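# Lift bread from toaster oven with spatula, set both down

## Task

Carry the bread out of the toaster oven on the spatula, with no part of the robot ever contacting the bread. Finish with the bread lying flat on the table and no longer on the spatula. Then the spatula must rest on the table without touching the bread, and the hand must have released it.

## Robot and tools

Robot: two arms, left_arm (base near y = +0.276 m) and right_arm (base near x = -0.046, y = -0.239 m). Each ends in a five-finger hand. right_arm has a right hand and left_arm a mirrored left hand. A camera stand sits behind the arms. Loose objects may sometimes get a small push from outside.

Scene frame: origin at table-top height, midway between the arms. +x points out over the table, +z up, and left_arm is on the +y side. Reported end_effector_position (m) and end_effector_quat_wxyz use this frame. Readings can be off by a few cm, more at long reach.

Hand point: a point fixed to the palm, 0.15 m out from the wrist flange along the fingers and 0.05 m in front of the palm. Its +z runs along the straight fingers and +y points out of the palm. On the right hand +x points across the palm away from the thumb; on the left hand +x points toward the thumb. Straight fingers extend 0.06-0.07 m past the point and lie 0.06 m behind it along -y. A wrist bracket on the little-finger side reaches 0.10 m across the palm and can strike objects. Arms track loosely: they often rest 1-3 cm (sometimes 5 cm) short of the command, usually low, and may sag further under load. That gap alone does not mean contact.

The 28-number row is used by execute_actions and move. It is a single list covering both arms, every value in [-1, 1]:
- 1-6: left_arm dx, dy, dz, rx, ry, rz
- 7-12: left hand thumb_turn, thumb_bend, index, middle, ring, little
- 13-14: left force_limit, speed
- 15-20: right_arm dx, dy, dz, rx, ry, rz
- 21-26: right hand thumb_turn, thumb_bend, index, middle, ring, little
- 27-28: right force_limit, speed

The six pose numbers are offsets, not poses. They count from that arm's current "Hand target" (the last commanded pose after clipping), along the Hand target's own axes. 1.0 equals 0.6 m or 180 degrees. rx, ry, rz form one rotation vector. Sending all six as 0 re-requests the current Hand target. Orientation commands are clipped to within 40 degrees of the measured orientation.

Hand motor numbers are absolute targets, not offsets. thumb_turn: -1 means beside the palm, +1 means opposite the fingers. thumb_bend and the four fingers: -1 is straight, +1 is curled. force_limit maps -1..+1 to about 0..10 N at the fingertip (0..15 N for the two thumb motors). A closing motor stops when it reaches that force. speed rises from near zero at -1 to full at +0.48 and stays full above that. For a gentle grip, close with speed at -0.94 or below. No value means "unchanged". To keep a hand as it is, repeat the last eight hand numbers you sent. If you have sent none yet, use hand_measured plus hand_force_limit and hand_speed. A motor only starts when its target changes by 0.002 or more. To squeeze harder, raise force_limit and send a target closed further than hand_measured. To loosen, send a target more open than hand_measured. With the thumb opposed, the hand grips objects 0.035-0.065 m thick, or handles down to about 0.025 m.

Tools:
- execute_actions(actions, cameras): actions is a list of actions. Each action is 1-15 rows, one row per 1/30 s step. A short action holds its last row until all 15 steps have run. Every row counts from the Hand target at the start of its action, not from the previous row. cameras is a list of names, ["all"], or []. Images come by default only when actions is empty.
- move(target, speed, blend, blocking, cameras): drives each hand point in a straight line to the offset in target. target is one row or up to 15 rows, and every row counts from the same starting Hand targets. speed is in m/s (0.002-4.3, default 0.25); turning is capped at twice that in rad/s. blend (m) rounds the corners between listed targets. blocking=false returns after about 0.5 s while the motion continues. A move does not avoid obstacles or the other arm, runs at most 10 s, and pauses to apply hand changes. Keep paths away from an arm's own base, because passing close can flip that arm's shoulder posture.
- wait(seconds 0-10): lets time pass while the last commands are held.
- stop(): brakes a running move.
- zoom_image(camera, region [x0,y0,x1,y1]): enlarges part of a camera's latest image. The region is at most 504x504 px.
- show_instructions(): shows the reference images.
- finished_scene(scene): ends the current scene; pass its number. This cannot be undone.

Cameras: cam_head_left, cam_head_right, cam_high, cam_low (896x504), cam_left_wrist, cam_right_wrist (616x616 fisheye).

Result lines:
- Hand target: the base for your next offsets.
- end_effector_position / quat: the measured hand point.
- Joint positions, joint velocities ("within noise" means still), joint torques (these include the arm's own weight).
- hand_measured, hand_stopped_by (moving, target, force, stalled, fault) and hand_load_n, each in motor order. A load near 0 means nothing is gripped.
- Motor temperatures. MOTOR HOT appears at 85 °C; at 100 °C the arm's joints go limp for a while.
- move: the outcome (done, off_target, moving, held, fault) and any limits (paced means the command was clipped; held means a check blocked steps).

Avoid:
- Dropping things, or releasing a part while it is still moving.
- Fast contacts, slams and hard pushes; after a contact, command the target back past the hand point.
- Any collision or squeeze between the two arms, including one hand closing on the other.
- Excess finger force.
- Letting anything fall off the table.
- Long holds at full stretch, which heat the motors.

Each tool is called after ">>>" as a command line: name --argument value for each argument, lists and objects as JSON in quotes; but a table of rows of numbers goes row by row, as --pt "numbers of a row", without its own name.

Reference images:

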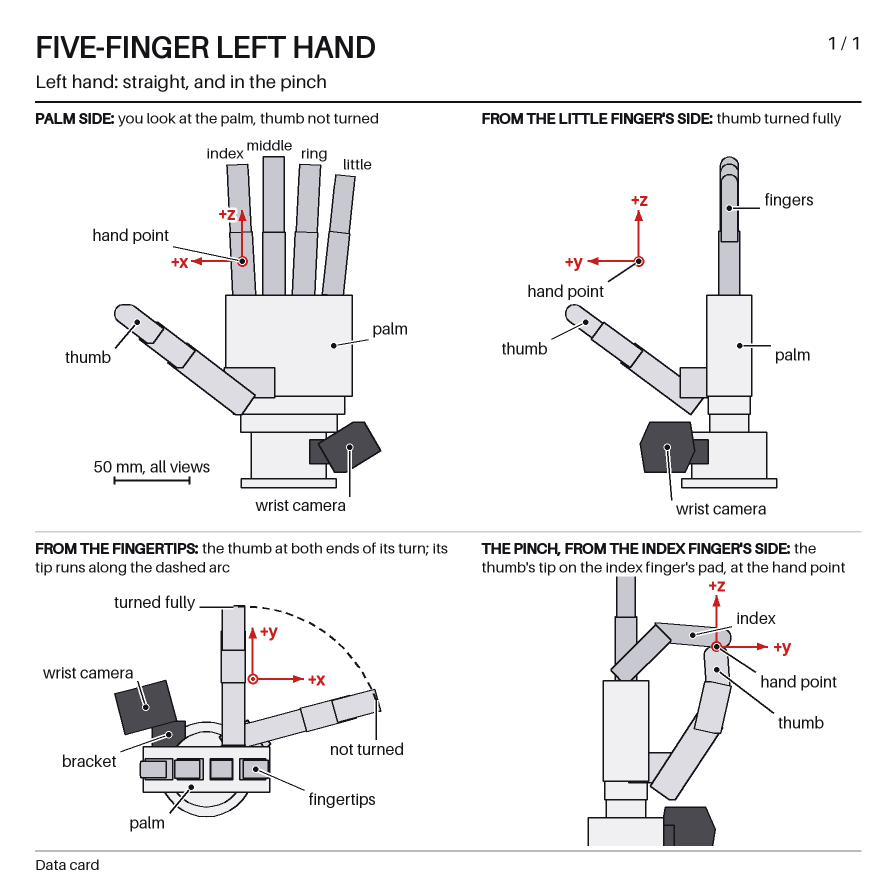

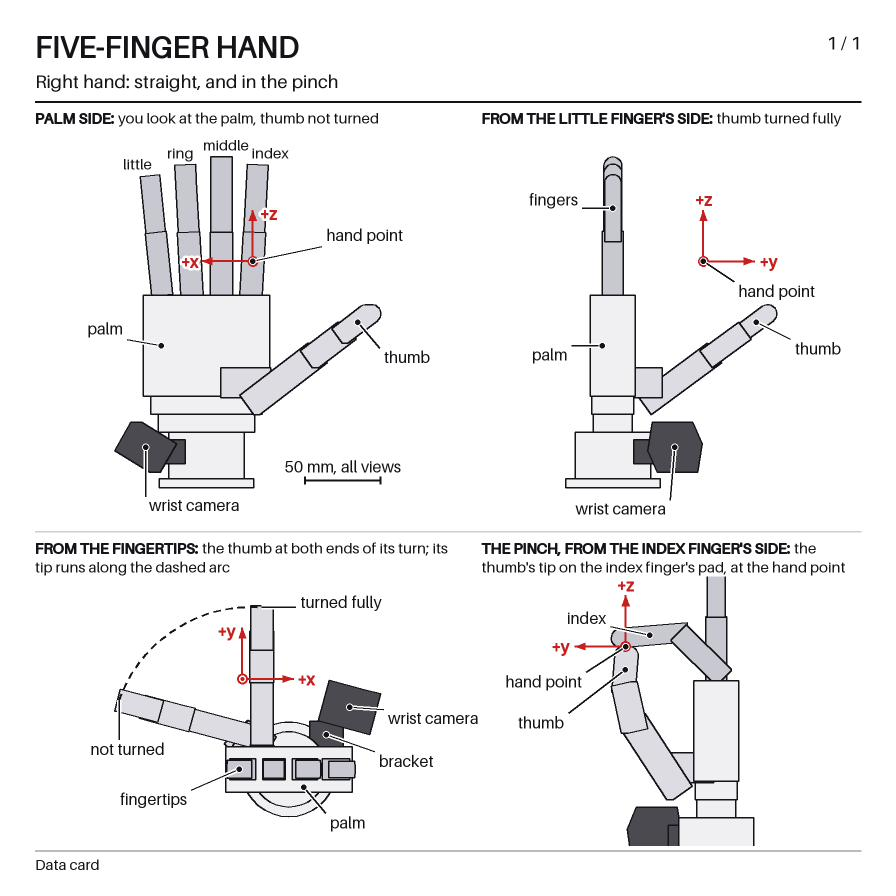

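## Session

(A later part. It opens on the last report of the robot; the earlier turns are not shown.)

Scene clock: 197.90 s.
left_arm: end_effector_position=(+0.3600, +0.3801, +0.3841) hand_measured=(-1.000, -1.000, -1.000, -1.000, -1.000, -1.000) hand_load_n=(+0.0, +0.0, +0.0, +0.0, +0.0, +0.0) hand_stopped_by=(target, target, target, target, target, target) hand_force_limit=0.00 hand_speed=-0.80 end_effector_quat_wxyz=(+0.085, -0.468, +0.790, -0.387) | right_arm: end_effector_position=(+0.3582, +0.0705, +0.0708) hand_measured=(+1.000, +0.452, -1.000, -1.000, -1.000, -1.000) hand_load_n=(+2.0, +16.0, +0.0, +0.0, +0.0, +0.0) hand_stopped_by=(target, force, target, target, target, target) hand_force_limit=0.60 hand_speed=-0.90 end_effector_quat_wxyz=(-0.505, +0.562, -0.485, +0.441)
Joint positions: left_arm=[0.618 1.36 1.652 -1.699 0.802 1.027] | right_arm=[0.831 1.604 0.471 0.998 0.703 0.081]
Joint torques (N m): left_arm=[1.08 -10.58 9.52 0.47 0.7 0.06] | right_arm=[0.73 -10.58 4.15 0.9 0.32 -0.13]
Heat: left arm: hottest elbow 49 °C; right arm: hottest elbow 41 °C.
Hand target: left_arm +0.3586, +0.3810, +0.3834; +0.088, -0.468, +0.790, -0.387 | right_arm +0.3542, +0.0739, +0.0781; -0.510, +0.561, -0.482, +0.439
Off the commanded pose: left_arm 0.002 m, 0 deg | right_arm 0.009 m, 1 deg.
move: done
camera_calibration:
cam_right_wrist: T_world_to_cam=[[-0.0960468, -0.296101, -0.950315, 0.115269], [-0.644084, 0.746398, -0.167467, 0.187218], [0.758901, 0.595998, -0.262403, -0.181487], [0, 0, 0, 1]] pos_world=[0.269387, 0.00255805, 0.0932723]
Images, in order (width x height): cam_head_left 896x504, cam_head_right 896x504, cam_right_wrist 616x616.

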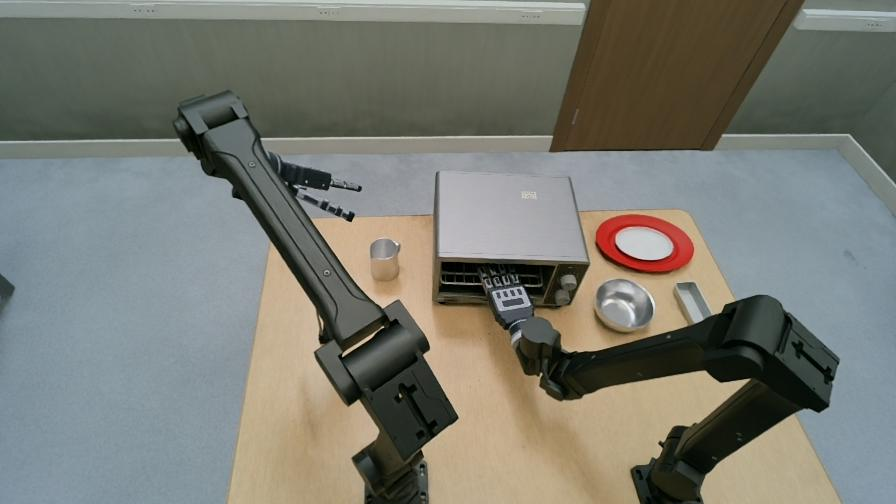

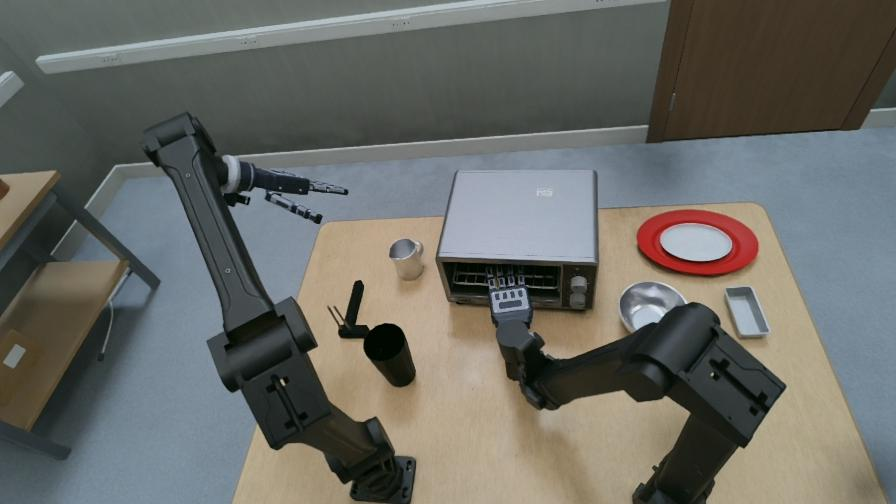

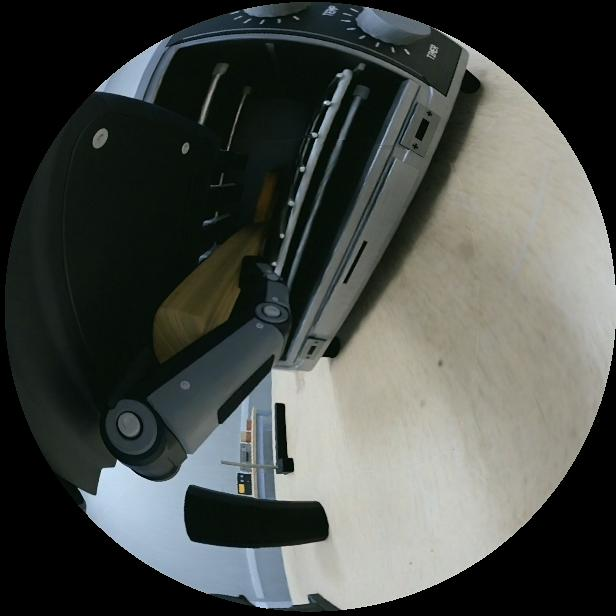

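>>> execute_actions --actions '[]' --cameras '["cam_right_wrist","cam_head_left","cam_low","cam_head_right"]'

Scene clock: 198.70 s.
left_arm: end_effector_position=(+0.3600, +0.3801, +0.3841) hand_measured=(-1.000, -1.000, -1.000, -1.000, -1.000, -1.000) hand_load_n=(+0.0, +0.0, +0.0, +0.0, +0.0, +0.0) hand_stopped_by=(target, target, target, target, target, target) hand_force_limit=0.00 hand_speed=-0.80 end_effector_quat_wxyz=(+0.085, -0.468, +0.790, -0.387) | right_arm: end_effector_position=(+0.3582, +0.0705, +0.0708) hand_measured=(+1.000, +0.452, -1.000, -1.000, -1.000, -1.000) hand_load_n=(+2.5, +16.0, +0.0, -0.5, +0.0, +0.0) hand_stopped_by=(target, force, target, target, target, target) hand_force_limit=0.60 hand_speed=-0.90 end_effector_quat_wxyz=(-0.505, +0.562, -0.485, +0.441)
Joint positions: left_arm=[0.618 1.36 1.652 -1.699 0.802 1.027] | right_arm=[0.831 1.604 0.471 0.998 0.703 0.081]
Joint velocities: within noise
Joint torques (N m): left_arm=[0.91 -10.64 9.46 0.44 0.7 0.05] | right_arm=[0.91 -10.93 4.21 0.87 0.29 -0.14]
Motor temperatures (°C): left_arm=[29 36 49 27 33 30] | right_arm=[31 37 41 31 32 29]
Heat: left arm: hottest elbow 49 °C; right arm: hottest elbow 41 °C.
Hand target: left_arm +0.3586, +0.3810, +0.3834; +0.088, -0.468, +0.790, -0.387 | right_arm +0.3543, +0.0739, +0.0781; -0.510, +0.561, -0.482, +0.439
Off the commanded pose: left_arm 0.002 m, 0 deg | right_arm 0.009 m, 1 deg.
camera_calibration:
cam_right_wrist: T_world_to_cam=[[-0.0960468, -0.296101, -0.950315, 0.115269], [-0.644084, 0.746398, -0.167467, 0.187218], [0.758901, 0.595998, -0.262403, -0.181487], [0, 0, 0, 1]] pos_world=[0.269387, 0.00255805, 0.0932723]
Images, in order (width x height): cam_head_left 896x504, cam_head_right 896x504, cam_low 896x504, cam_right_wrist 616x616.

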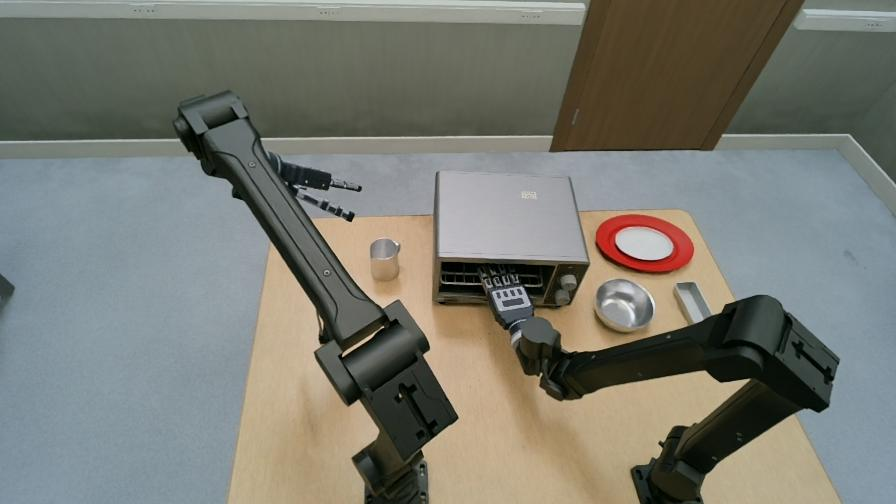

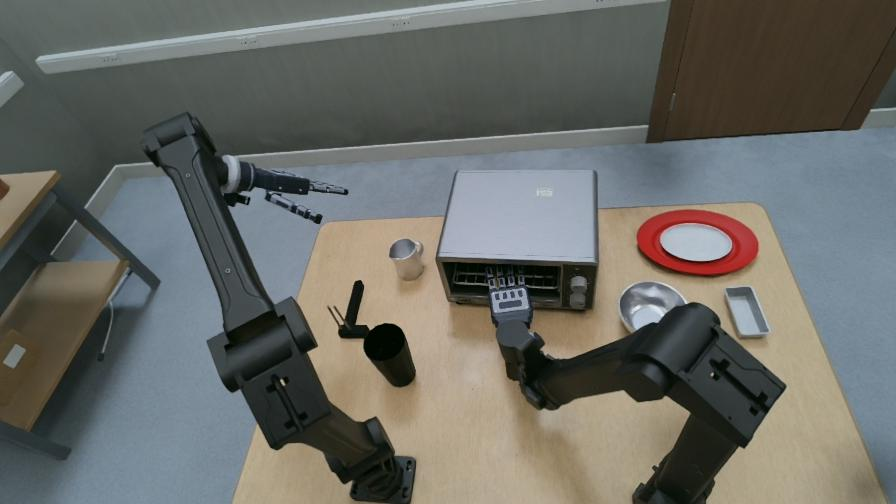

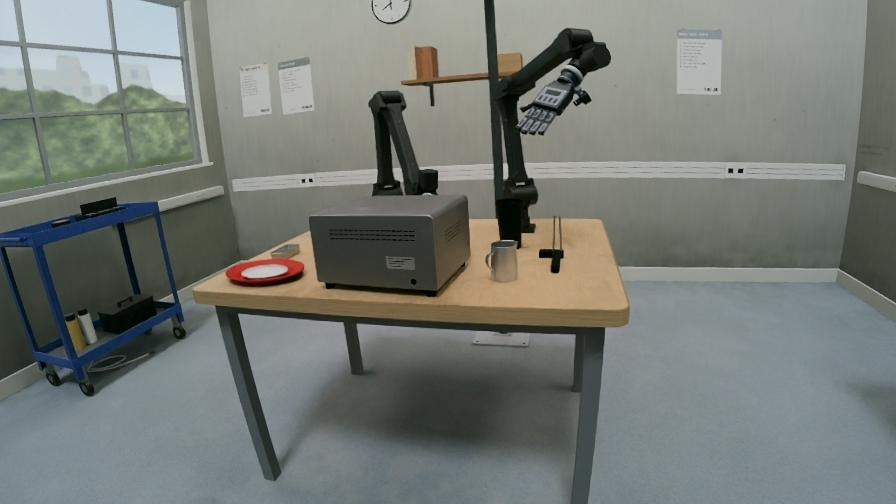

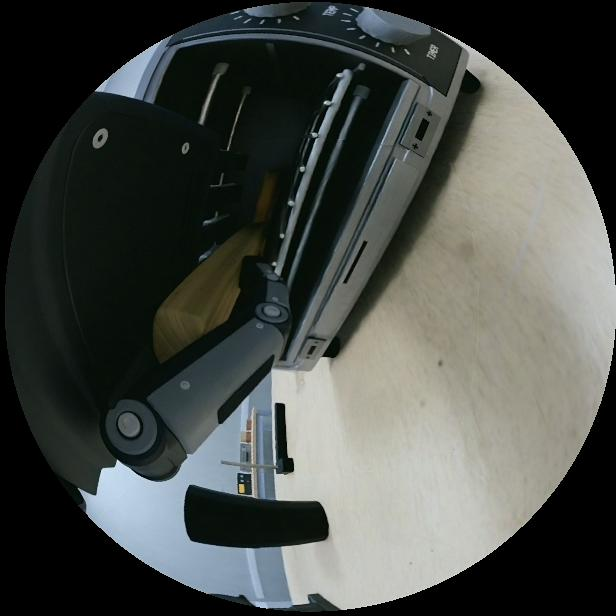

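>>> move --target '[0,0,0,0,0,0,-1,-1,-1,-1,-1,-1,0,-0.8, 0,-0.0087,-0.0855,0,0,0,1,0.8,-1,-1,-1,-1,0.6,-0.9]' --speed 0.03 --cameras '["cam_right_wrist","cam_head_left","cam_head_right"]'

Scene clock: 200.97 s.
left_arm: end_effector_position=(+0.3600, +0.3801, +0.3841) hand_measured=(-1.000, -1.000, -1.000, -1.000, -1.000, -1.000) hand_load_n=(-0.5, +0.0, +0.0, -0.5, +0.0, +0.0) hand_stopped_by=(target, target, target, target, target, target) hand_force_limit=0.00 hand_speed=-0.80 end_effector_quat_wxyz=(+0.085, -0.468, +0.790, -0.387) | right_arm: end_effector_position=(+0.3075, +0.0621, +0.0794) hand_measured=(+1.000, +0.452, -1.000, -1.000, -1.000, -1.000) hand_load_n=(+2.0, +16.5, +0.0, +0.0, -0.5, +0.0) hand_stopped_by=(target, force, target, target, target, target) hand_force_limit=0.60 hand_speed=-0.90 end_effector_quat_wxyz=(-0.499, +0.568, -0.480, +0.445)
Joint positions: left_arm=[0.618 1.36 1.652 -1.699 0.802 1.027] | right_arm=[0.942 1.484 0.377 0.953 0.811 0.085]
Joint torques (N m): left_arm=[1.03 -10.58 9.5 0.46 0.7 0.07] | right_arm=[0.85 -9.7 4.37 1.01 0.32 0.06]
Heat: left arm: hottest elbow 49 °C; right arm: hottest elbow 40 °C.
Hand target: left_arm +0.3586, +0.3810, +0.3834; +0.088, -0.468, +0.790, -0.387 | right_arm +0.3042, +0.0663, +0.0880; -0.510, +0.561, -0.482, +0.439
Off the commanded pose: left_arm 0.002 m, 0 deg | right_arm 0.010 m, 2 deg.
move: done
camera_calibration:
cam_right_wrist: T_world_to_cam=[[-0.0957349, -0.316691, -0.943685, 0.116639], [-0.646143, 0.740928, -0.183098, 0.164441], [0.757188, 0.592227, -0.27556, -0.134003], [0, 0, 0, 1]] pos_world=[0.218884, -0.00553988, 0.103253]
Images, in order (width x height): cam_head_left 896x504, cam_head_right 896x504, cam_right_wrist 616x616.

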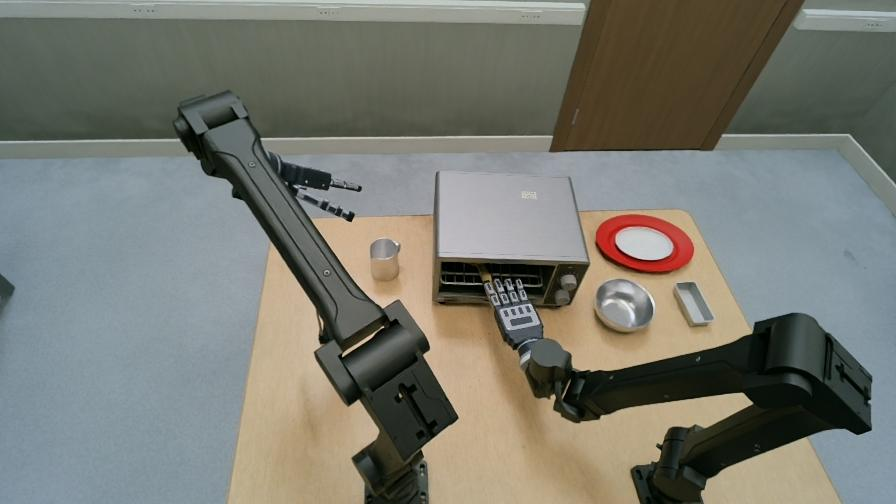

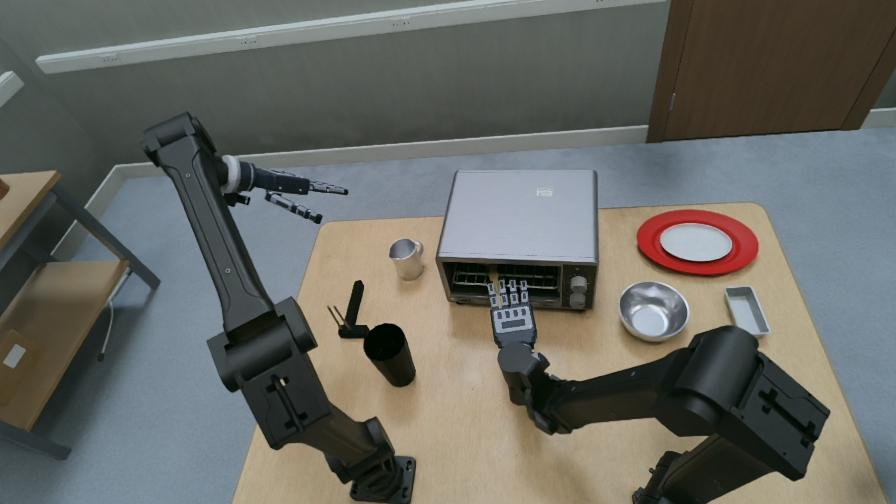

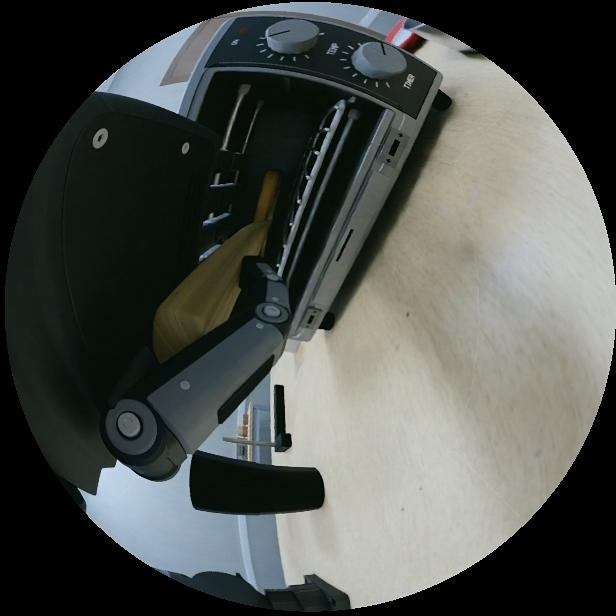

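>>> zoom_image --camera "cam_right_wrist" --region '[150, 80, 400, 330]'

>>> zoom_image --camera "cam_head_right" --region '[430, 230, 610, 340]'

Scaled by 2.016 from the camera's 616x616 image, which has a finer 880x880 frame.

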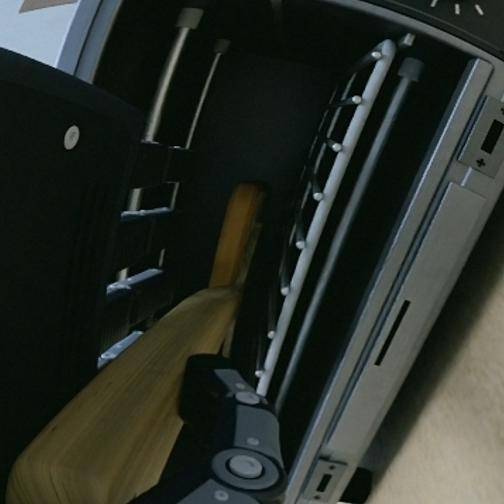

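Scaled by 2.800 from the camera's 896x504 image, which has a finer 1280x720 frame.

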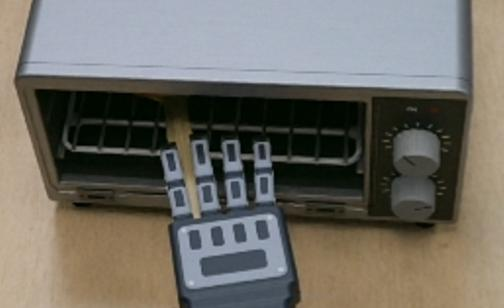

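>>> move --target '[0,0,0,0,0,0,-1,-1,-1,-1,-1,-1,0,-0.8, 0.0166,0.0120,-0.1270,0,-0.0188,-0.0018,1,0.8,-1,-1,-1,-1,0.6,-0.9]' --speed 0.04 --cameras '["cam_right_wrist","cam_head_left","cam_head_right"]'

Scene clock: 204.63 s.
left_arm: end_effector_position=(+0.3600, +0.3801, +0.3841) hand_measured=(-1.000, -1.000, -1.000, -1.000, -1.000, -1.000) hand_load_n=(+0.0, +0.0, +0.0, +0.0, +0.0, +0.0) hand_stopped_by=(target, target, target, target, target, target) hand_force_limit=0.00 hand_speed=-0.80 end_effector_quat_wxyz=(+0.085, -0.468, +0.790, -0.387) | right_arm: end_effector_position=(+0.2334, +0.0416, +0.0822) hand_measured=(+1.000, +0.452, -1.000, -1.000, -1.000, -1.000) hand_load_n=(+2.0, +17.0, +0.0, +0.0, +0.0, +0.0) hand_stopped_by=(target, force, target, target, target, target) hand_force_limit=0.60 hand_speed=-0.90 end_effector_quat_wxyz=(-0.513, +0.581, -0.462, +0.431)
Joint positions: left_arm=[0.618 1.36 1.652 -1.699 0.802 1.027] | right_arm=[1.111 1.304 0.216 0.918 0.921 0.11]
Joint torques (N m): left_arm=[0.97 -10.64 9.54 0.5 0.7 0.06] | right_arm=[0.97 -6.48 4.45 0.9 0.35 0.03]
Heat: left arm: hottest elbow 49 °C; right arm: hottest elbow 40 °C.
Hand target: left_arm +0.3586, +0.3810, +0.3834; +0.088, -0.468, +0.790, -0.387 | right_arm +0.2301, +0.0449, +0.0882; -0.523, +0.575, -0.466, +0.424
Off the commanded pose: left_arm 0.002 m, 0 deg | right_arm 0.008 m, 2 deg.
move: done
camera_calibration:
cam_right_wrist: T_world_to_cam=[[-0.0742095, -0.320171, -0.944449, 0.100913], [-0.68801, 0.702007, -0.183923, 0.143806], [0.721897, 0.636142, -0.272377, -0.0587384], [0, 0, 0, 1]] pos_world=[0.148832, -0.0312776, 0.105758]
Images, in order (width x height): cam_head_left 896x504, cam_head_right 896x504, cam_right_wrist 616x616.

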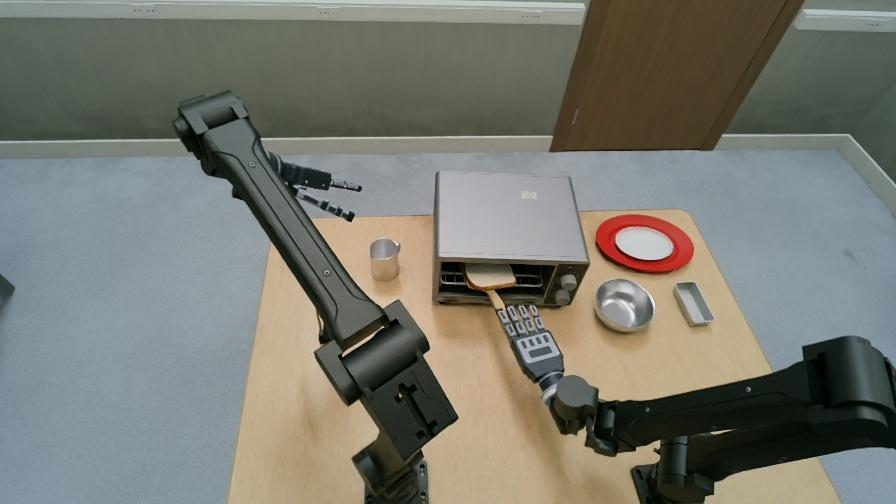

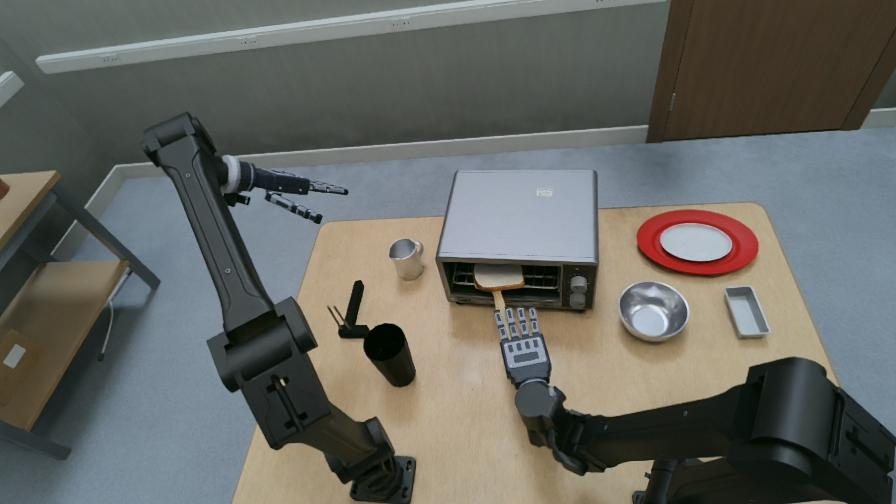

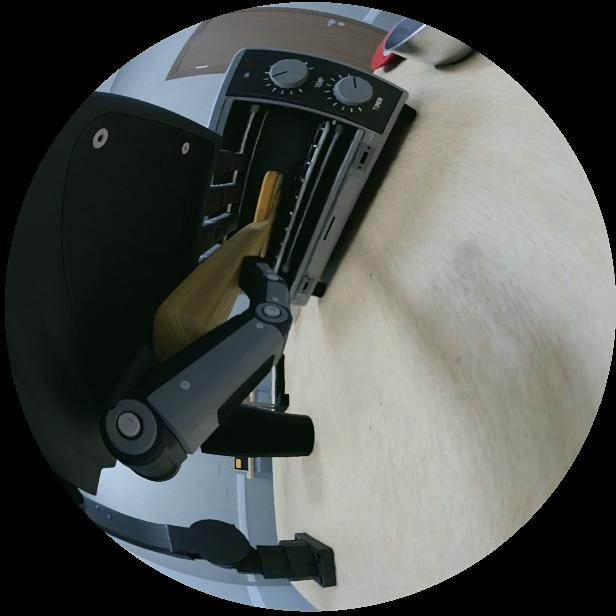

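>>> zoom_image --camera "cam_head_right" --region '[430, 230, 610, 340]'

Scaled by 2.800 from the camera's 896x504 image, which has a finer 1280x720 frame.

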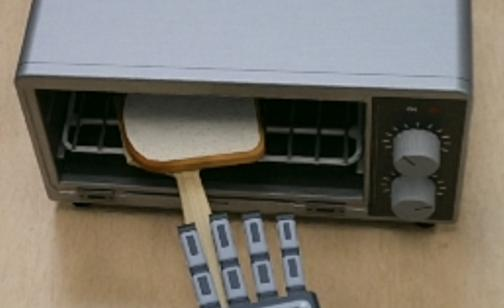

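>>> move --pt "0 0 0 0 0 0 -1 -1 -1 -1 -1 -1 0 -0.8 0.0035 0.0097 -0.1027 0 -0.0332 -0.0031 1 0.8 -1 -1 -1 -1 0.6 -0.9" --pt "0 0 0 0 0 0 -1 -1 -1 -1 -1 -1 0 -0.8 -0.0052 0.0135 -0.1433 0 -0.0553 -0.0052 1 0.8 -1 -1 -1 -1 0.6 -0.9" --speed 0.05 --blend 0.01 --cameras '["cam_right_wrist","cam_head_left","cam_head_right"]'

Scene clock: 207.47 s.
left_arm: end_effector_position=(+0.3600, +0.3801, +0.3841) hand_measured=(-1.000, -1.000, -1.000, -1.000, -1.000, -1.000) hand_load_n=(+0.0, +0.0, +0.0, +0.0, -0.5, +0.0) hand_stopped_by=(target, target, target, target, target, target) hand_force_limit=0.00 hand_speed=-0.80 end_effector_quat_wxyz=(+0.085, -0.468, +0.790, -0.387) | right_arm: end_effector_position=(+0.1481, +0.0278, +0.0847) hand_measured=(+1.000, +0.452, -1.000, -1.000, -1.000, -1.000) hand_load_n=(+2.0, +16.5, -0.5, +0.0, +0.0, +0.0) hand_stopped_by=(target, force, target, target, target, target) hand_force_limit=0.60 hand_speed=-0.90 end_effector_quat_wxyz=(-0.550, +0.618, -0.410, +0.384)
Joint positions: left_arm=[0.618 1.36 1.652 -1.699 0.802 1.027] | right_arm=[1.376 0.997 0.064 0.744 1.01 0.137]
Joint torques (N m): left_arm=[0.97 -10.7 9.48 0.43 0.71 0.06] | right_arm=[0.73 -3.08 5.55 0.68 0.4 0.03]
Heat: left arm: hottest elbow 49 °C; right arm: hottest elbow 40 °C.
Hand target: left_arm +0.3586, +0.3810, +0.3834; +0.088, -0.468, +0.790, -0.387 | right_arm +0.1450, +0.0300, +0.0883; -0.558, +0.613, -0.414, +0.376
Off the commanded pose: left_arm 0.002 m, 0 deg | right_arm 0.005 m, 1 deg.
move: done
camera_calibration:
cam_right_wrist: T_world_to_cam=[[-0.0158847, -0.324698, -0.945684, 0.0840751], [-0.79915, 0.572548, -0.183159, 0.115173], [0.600921, 0.752835, -0.268577, 0.0266583], [0, 0, 0, 1]] pos_world=[0.0773563, -0.0587122, 0.107763]
Images, in order (width x height): cam_head_left 896x504, cam_head_right 896x504, cam_right_wrist 616x616.

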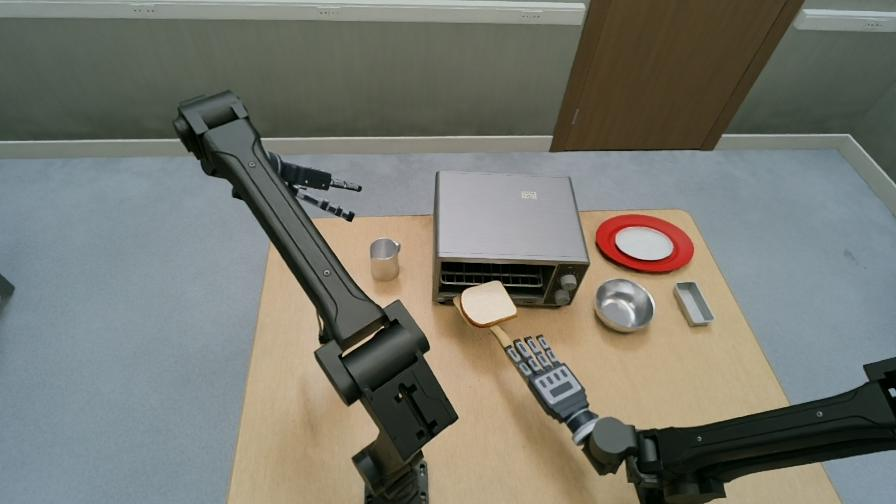

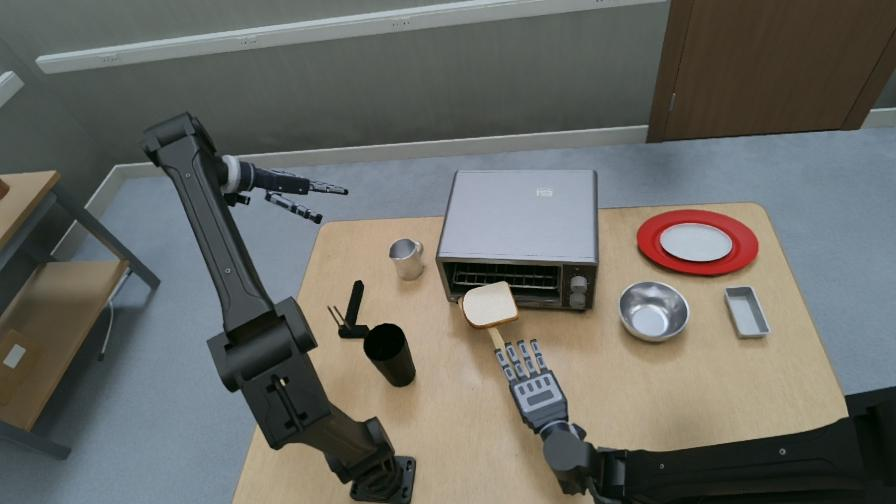

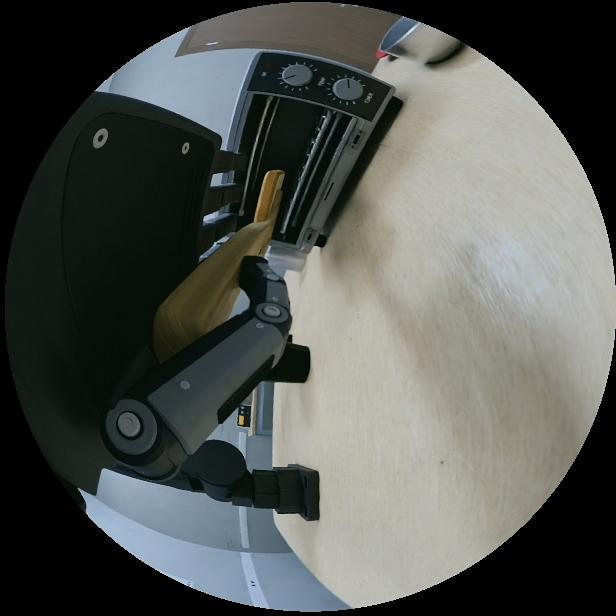

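>>> zoom_image --camera "cam_head_left" --region '[430, 260, 590, 400]'

Scaled by 3.150 from the camera's 896x504 image, which has a finer 1280x720 frame.

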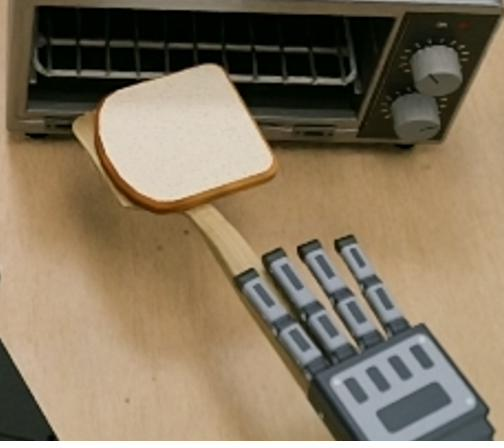

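>>> move --target '[0,0,0,0,0,0,-1,-1,-1,-1,-1,-1,0,-0.8, -0.0712,0,0.0018,0,-0.0221,-0.0021,1,0.8,-1,-1,-1,-1,0.6,-0.9]' --speed 0.05 --cameras '["cam_right_wrist","cam_head_left"]'

Scene clock: 209.77 s.
left_arm: end_effector_position=(+0.3600, +0.3801, +0.3841) hand_measured=(-1.000, -1.000, -1.000, -1.000, -1.000, -1.000) hand_load_n=(+0.0, +0.0, -0.5, +0.0, +0.0, +0.0) hand_stopped_by=(target, target, target, target, target, target) hand_force_limit=0.00 hand_speed=-0.80 end_effector_quat_wxyz=(+0.085, -0.468, +0.790, -0.387) | right_arm: end_effector_position=(+0.1304, +0.0477, +0.0702) hand_measured=(+1.000, +0.452, -1.000, -1.000, -1.000, -1.000) hand_load_n=(+2.0, +16.5, -0.5, +0.0, +0.0, +0.0) hand_stopped_by=(target, force, target, target, target, target) hand_force_limit=0.60 hand_speed=-0.90 end_effector_quat_wxyz=(-0.547, +0.645, -0.383, +0.371)
Joint positions: left_arm=[0.618 1.36 1.652 -1.699 0.802 1.027] | right_arm=[1.443 1.109 0.086 0.786 1.008 0.142]
Joint torques (N m): left_arm=[0.97 -10.52 9.51 0.49 0.71 0.06] | right_arm=[0.56 -1.79 8.13 2.15 0.26 0.01]
Heat: left arm: hottest elbow 49 °C; right arm: hottest elbow 40 °C.
Hand target: left_arm +0.3586, +0.3810, +0.3834; +0.088, -0.468, +0.790, -0.387 | right_arm +0.1300, +0.0701, +0.0882; -0.570, +0.627, -0.392, +0.357
Off the commanded pose: left_arm 0.002 m, 0 deg | right_arm 0.029 m, 4 deg.
move: off_target (right_arm)
camera_calibration:
cam_right_wrist: T_world_to_cam=[[-0.00149523, -0.366752, -0.930318, 0.0755905], [-0.837778, 0.508423, -0.199085, 0.0961501], [0.54601, 0.779102, -0.308016, 0.0270793], [0, 0, 0, 1]] pos_world=[0.0658799, -0.0422595, 0.0978061]
Images, in order (width x height): cam_head_left 896x504, cam_right_wrist 616x616.

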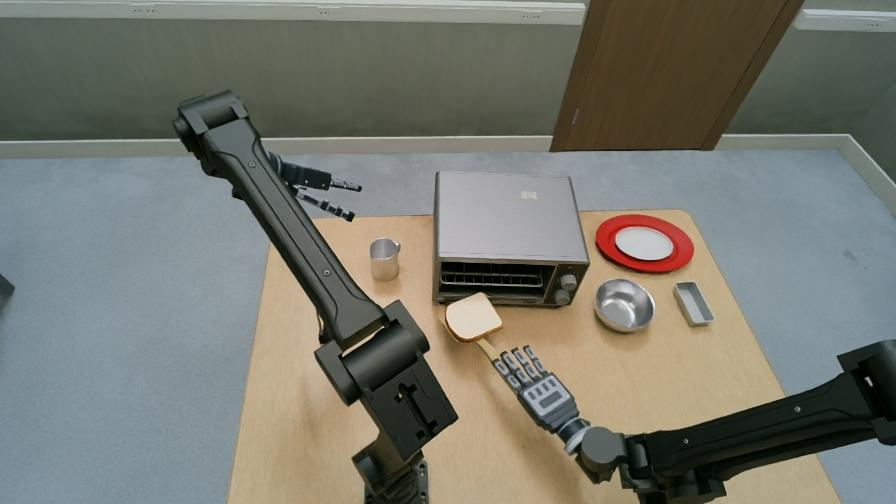

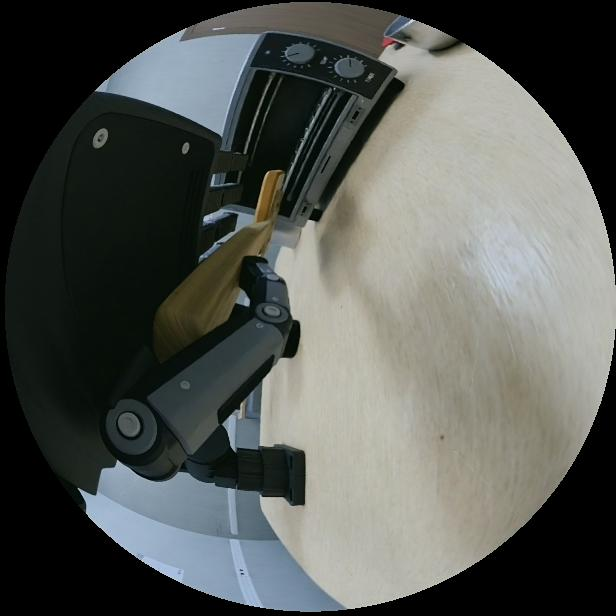

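>>> move --target '[0,0,0,0,0,0,-1,-1,-1,-1,-1,-1,0,-0.8, 0,0.0249,0.0024,-0.1256,0,0,1,0.8,-1,-1,-1,-1,0.6,-0.9]' --speed 0.06 --cameras '["cam_right_wrist","cam_head_left","cam_head_right"]'

Scene clock: 213.70 s.
left_arm: end_effector_position=(+0.3600, +0.3801, +0.3841) hand_measured=(-1.000, -1.000, -1.000, -1.000, -1.000, -1.000) hand_load_n=(+0.0, +0.0, +0.0, +0.0, +0.0, +0.5) hand_stopped_by=(target, target, target, target, target, target) hand_force_limit=0.00 hand_speed=-0.80 end_effector_quat_wxyz=(+0.085, -0.468, +0.790, -0.387) | right_arm: end_effector_position=(+0.1286, +0.0649, +0.0693) hand_measured=(+1.000, +0.452, -1.000, -1.000, -1.000, -1.000) hand_load_n=(+3.0, +13.0, +0.0, +0.0, +0.0, +0.0) hand_stopped_by=(target, force, target, target, target, target) hand_force_limit=0.60 hand_speed=-0.90 end_effector_quat_wxyz=(-0.440, +0.726, -0.448, +0.280)
Joint positions: left_arm=[0.618 1.36 1.652 -1.699 0.802 1.027] | right_arm=[1.293 0.924 0.322 -0.062 0.739 0.473]
Joint torques (N m): left_arm=[0.79 -10.64 9.5 0.47 0.71 0.06] | right_arm=[-0.97 -2.02 9.13 -0.13 -0.27 0.04]
Heat: left arm: hottest elbow 49 °C; right arm: hottest elbow 41 °C.
Hand target: left_arm +0.3586, +0.3810, +0.3834; +0.088, -0.468, +0.790, -0.387 | right_arm +0.1299, +0.0701, +0.0732; -0.436, +0.727, -0.454, +0.273
Off the commanded pose: left_arm 0.002 m, 0 deg | right_arm 0.007 m, 1 deg.
move: done
camera_calibration:
cam_right_wrist: T_world_to_cam=[[-0.298693, -0.462642, -0.834713, 0.118958], [-0.865032, 0.500694, 0.0320307, 0.0738142], [0.403117, 0.73162, -0.549754, 0.0525789], [0, 0, 0, 1]] pos_world=[0.0781881, -0.020391, 0.125837]
Images, in order (width x height): cam_head_left 896x504, cam_head_right 896x504, cam_right_wrist 616x616.

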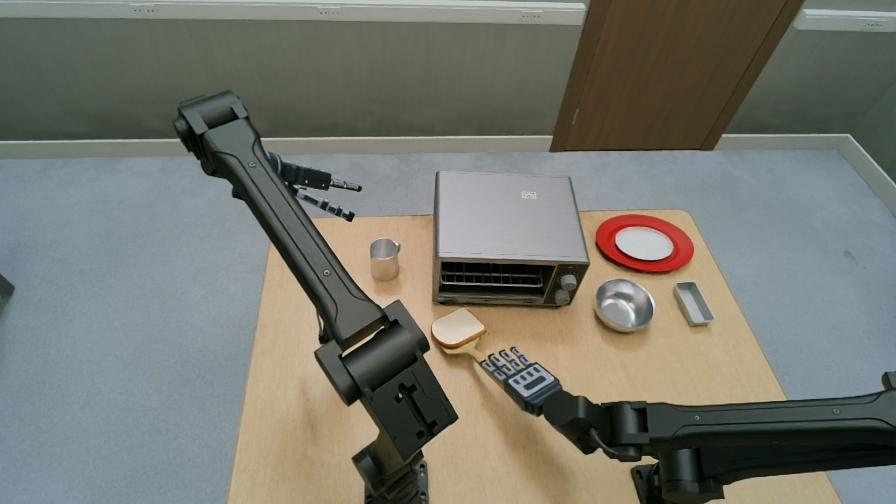

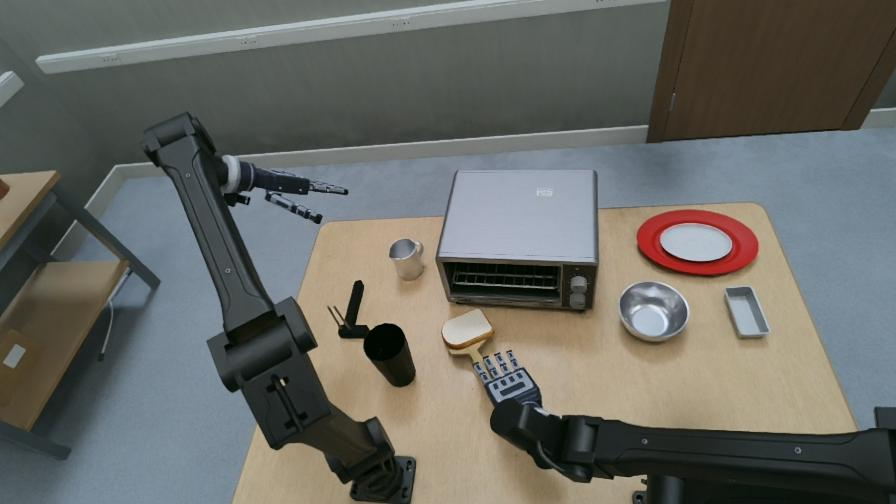

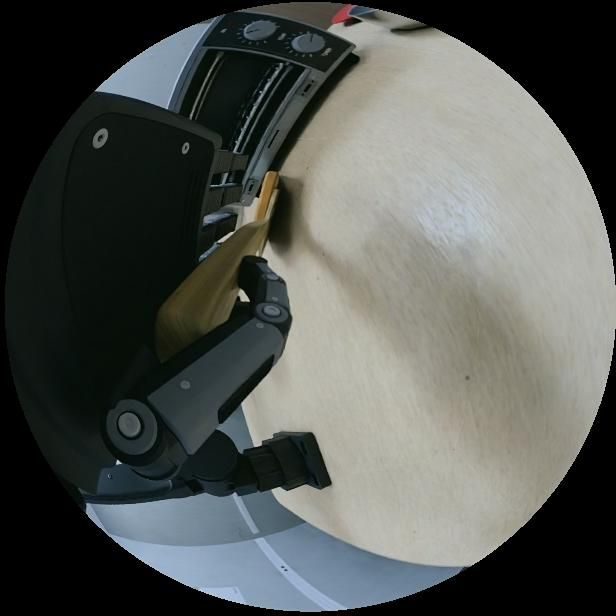

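>>> zoom_image --camera "cam_head_left" --region '[410, 280, 570, 420]'

>>> zoom_image --camera "cam_right_wrist" --region '[150, 80, 400, 330]'

Scaled by 3.150 from the camera's 896x504 image, which has a finer 1280x720 frame.

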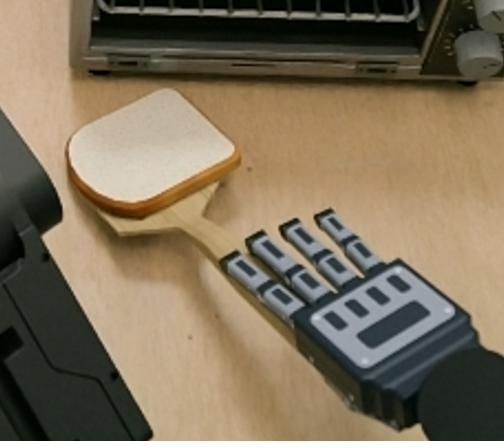

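Scaled by 2.016 from the camera's 616x616 image, which has a finer 880x880 frame.

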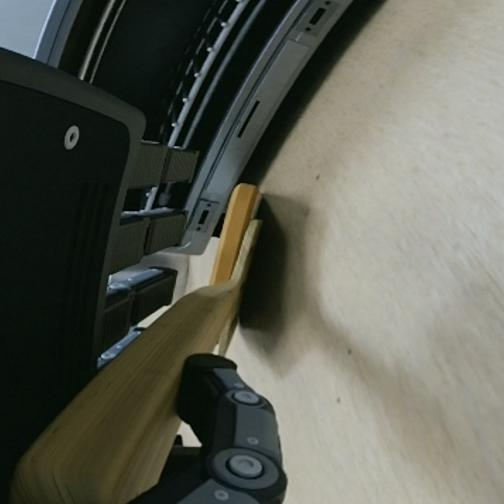

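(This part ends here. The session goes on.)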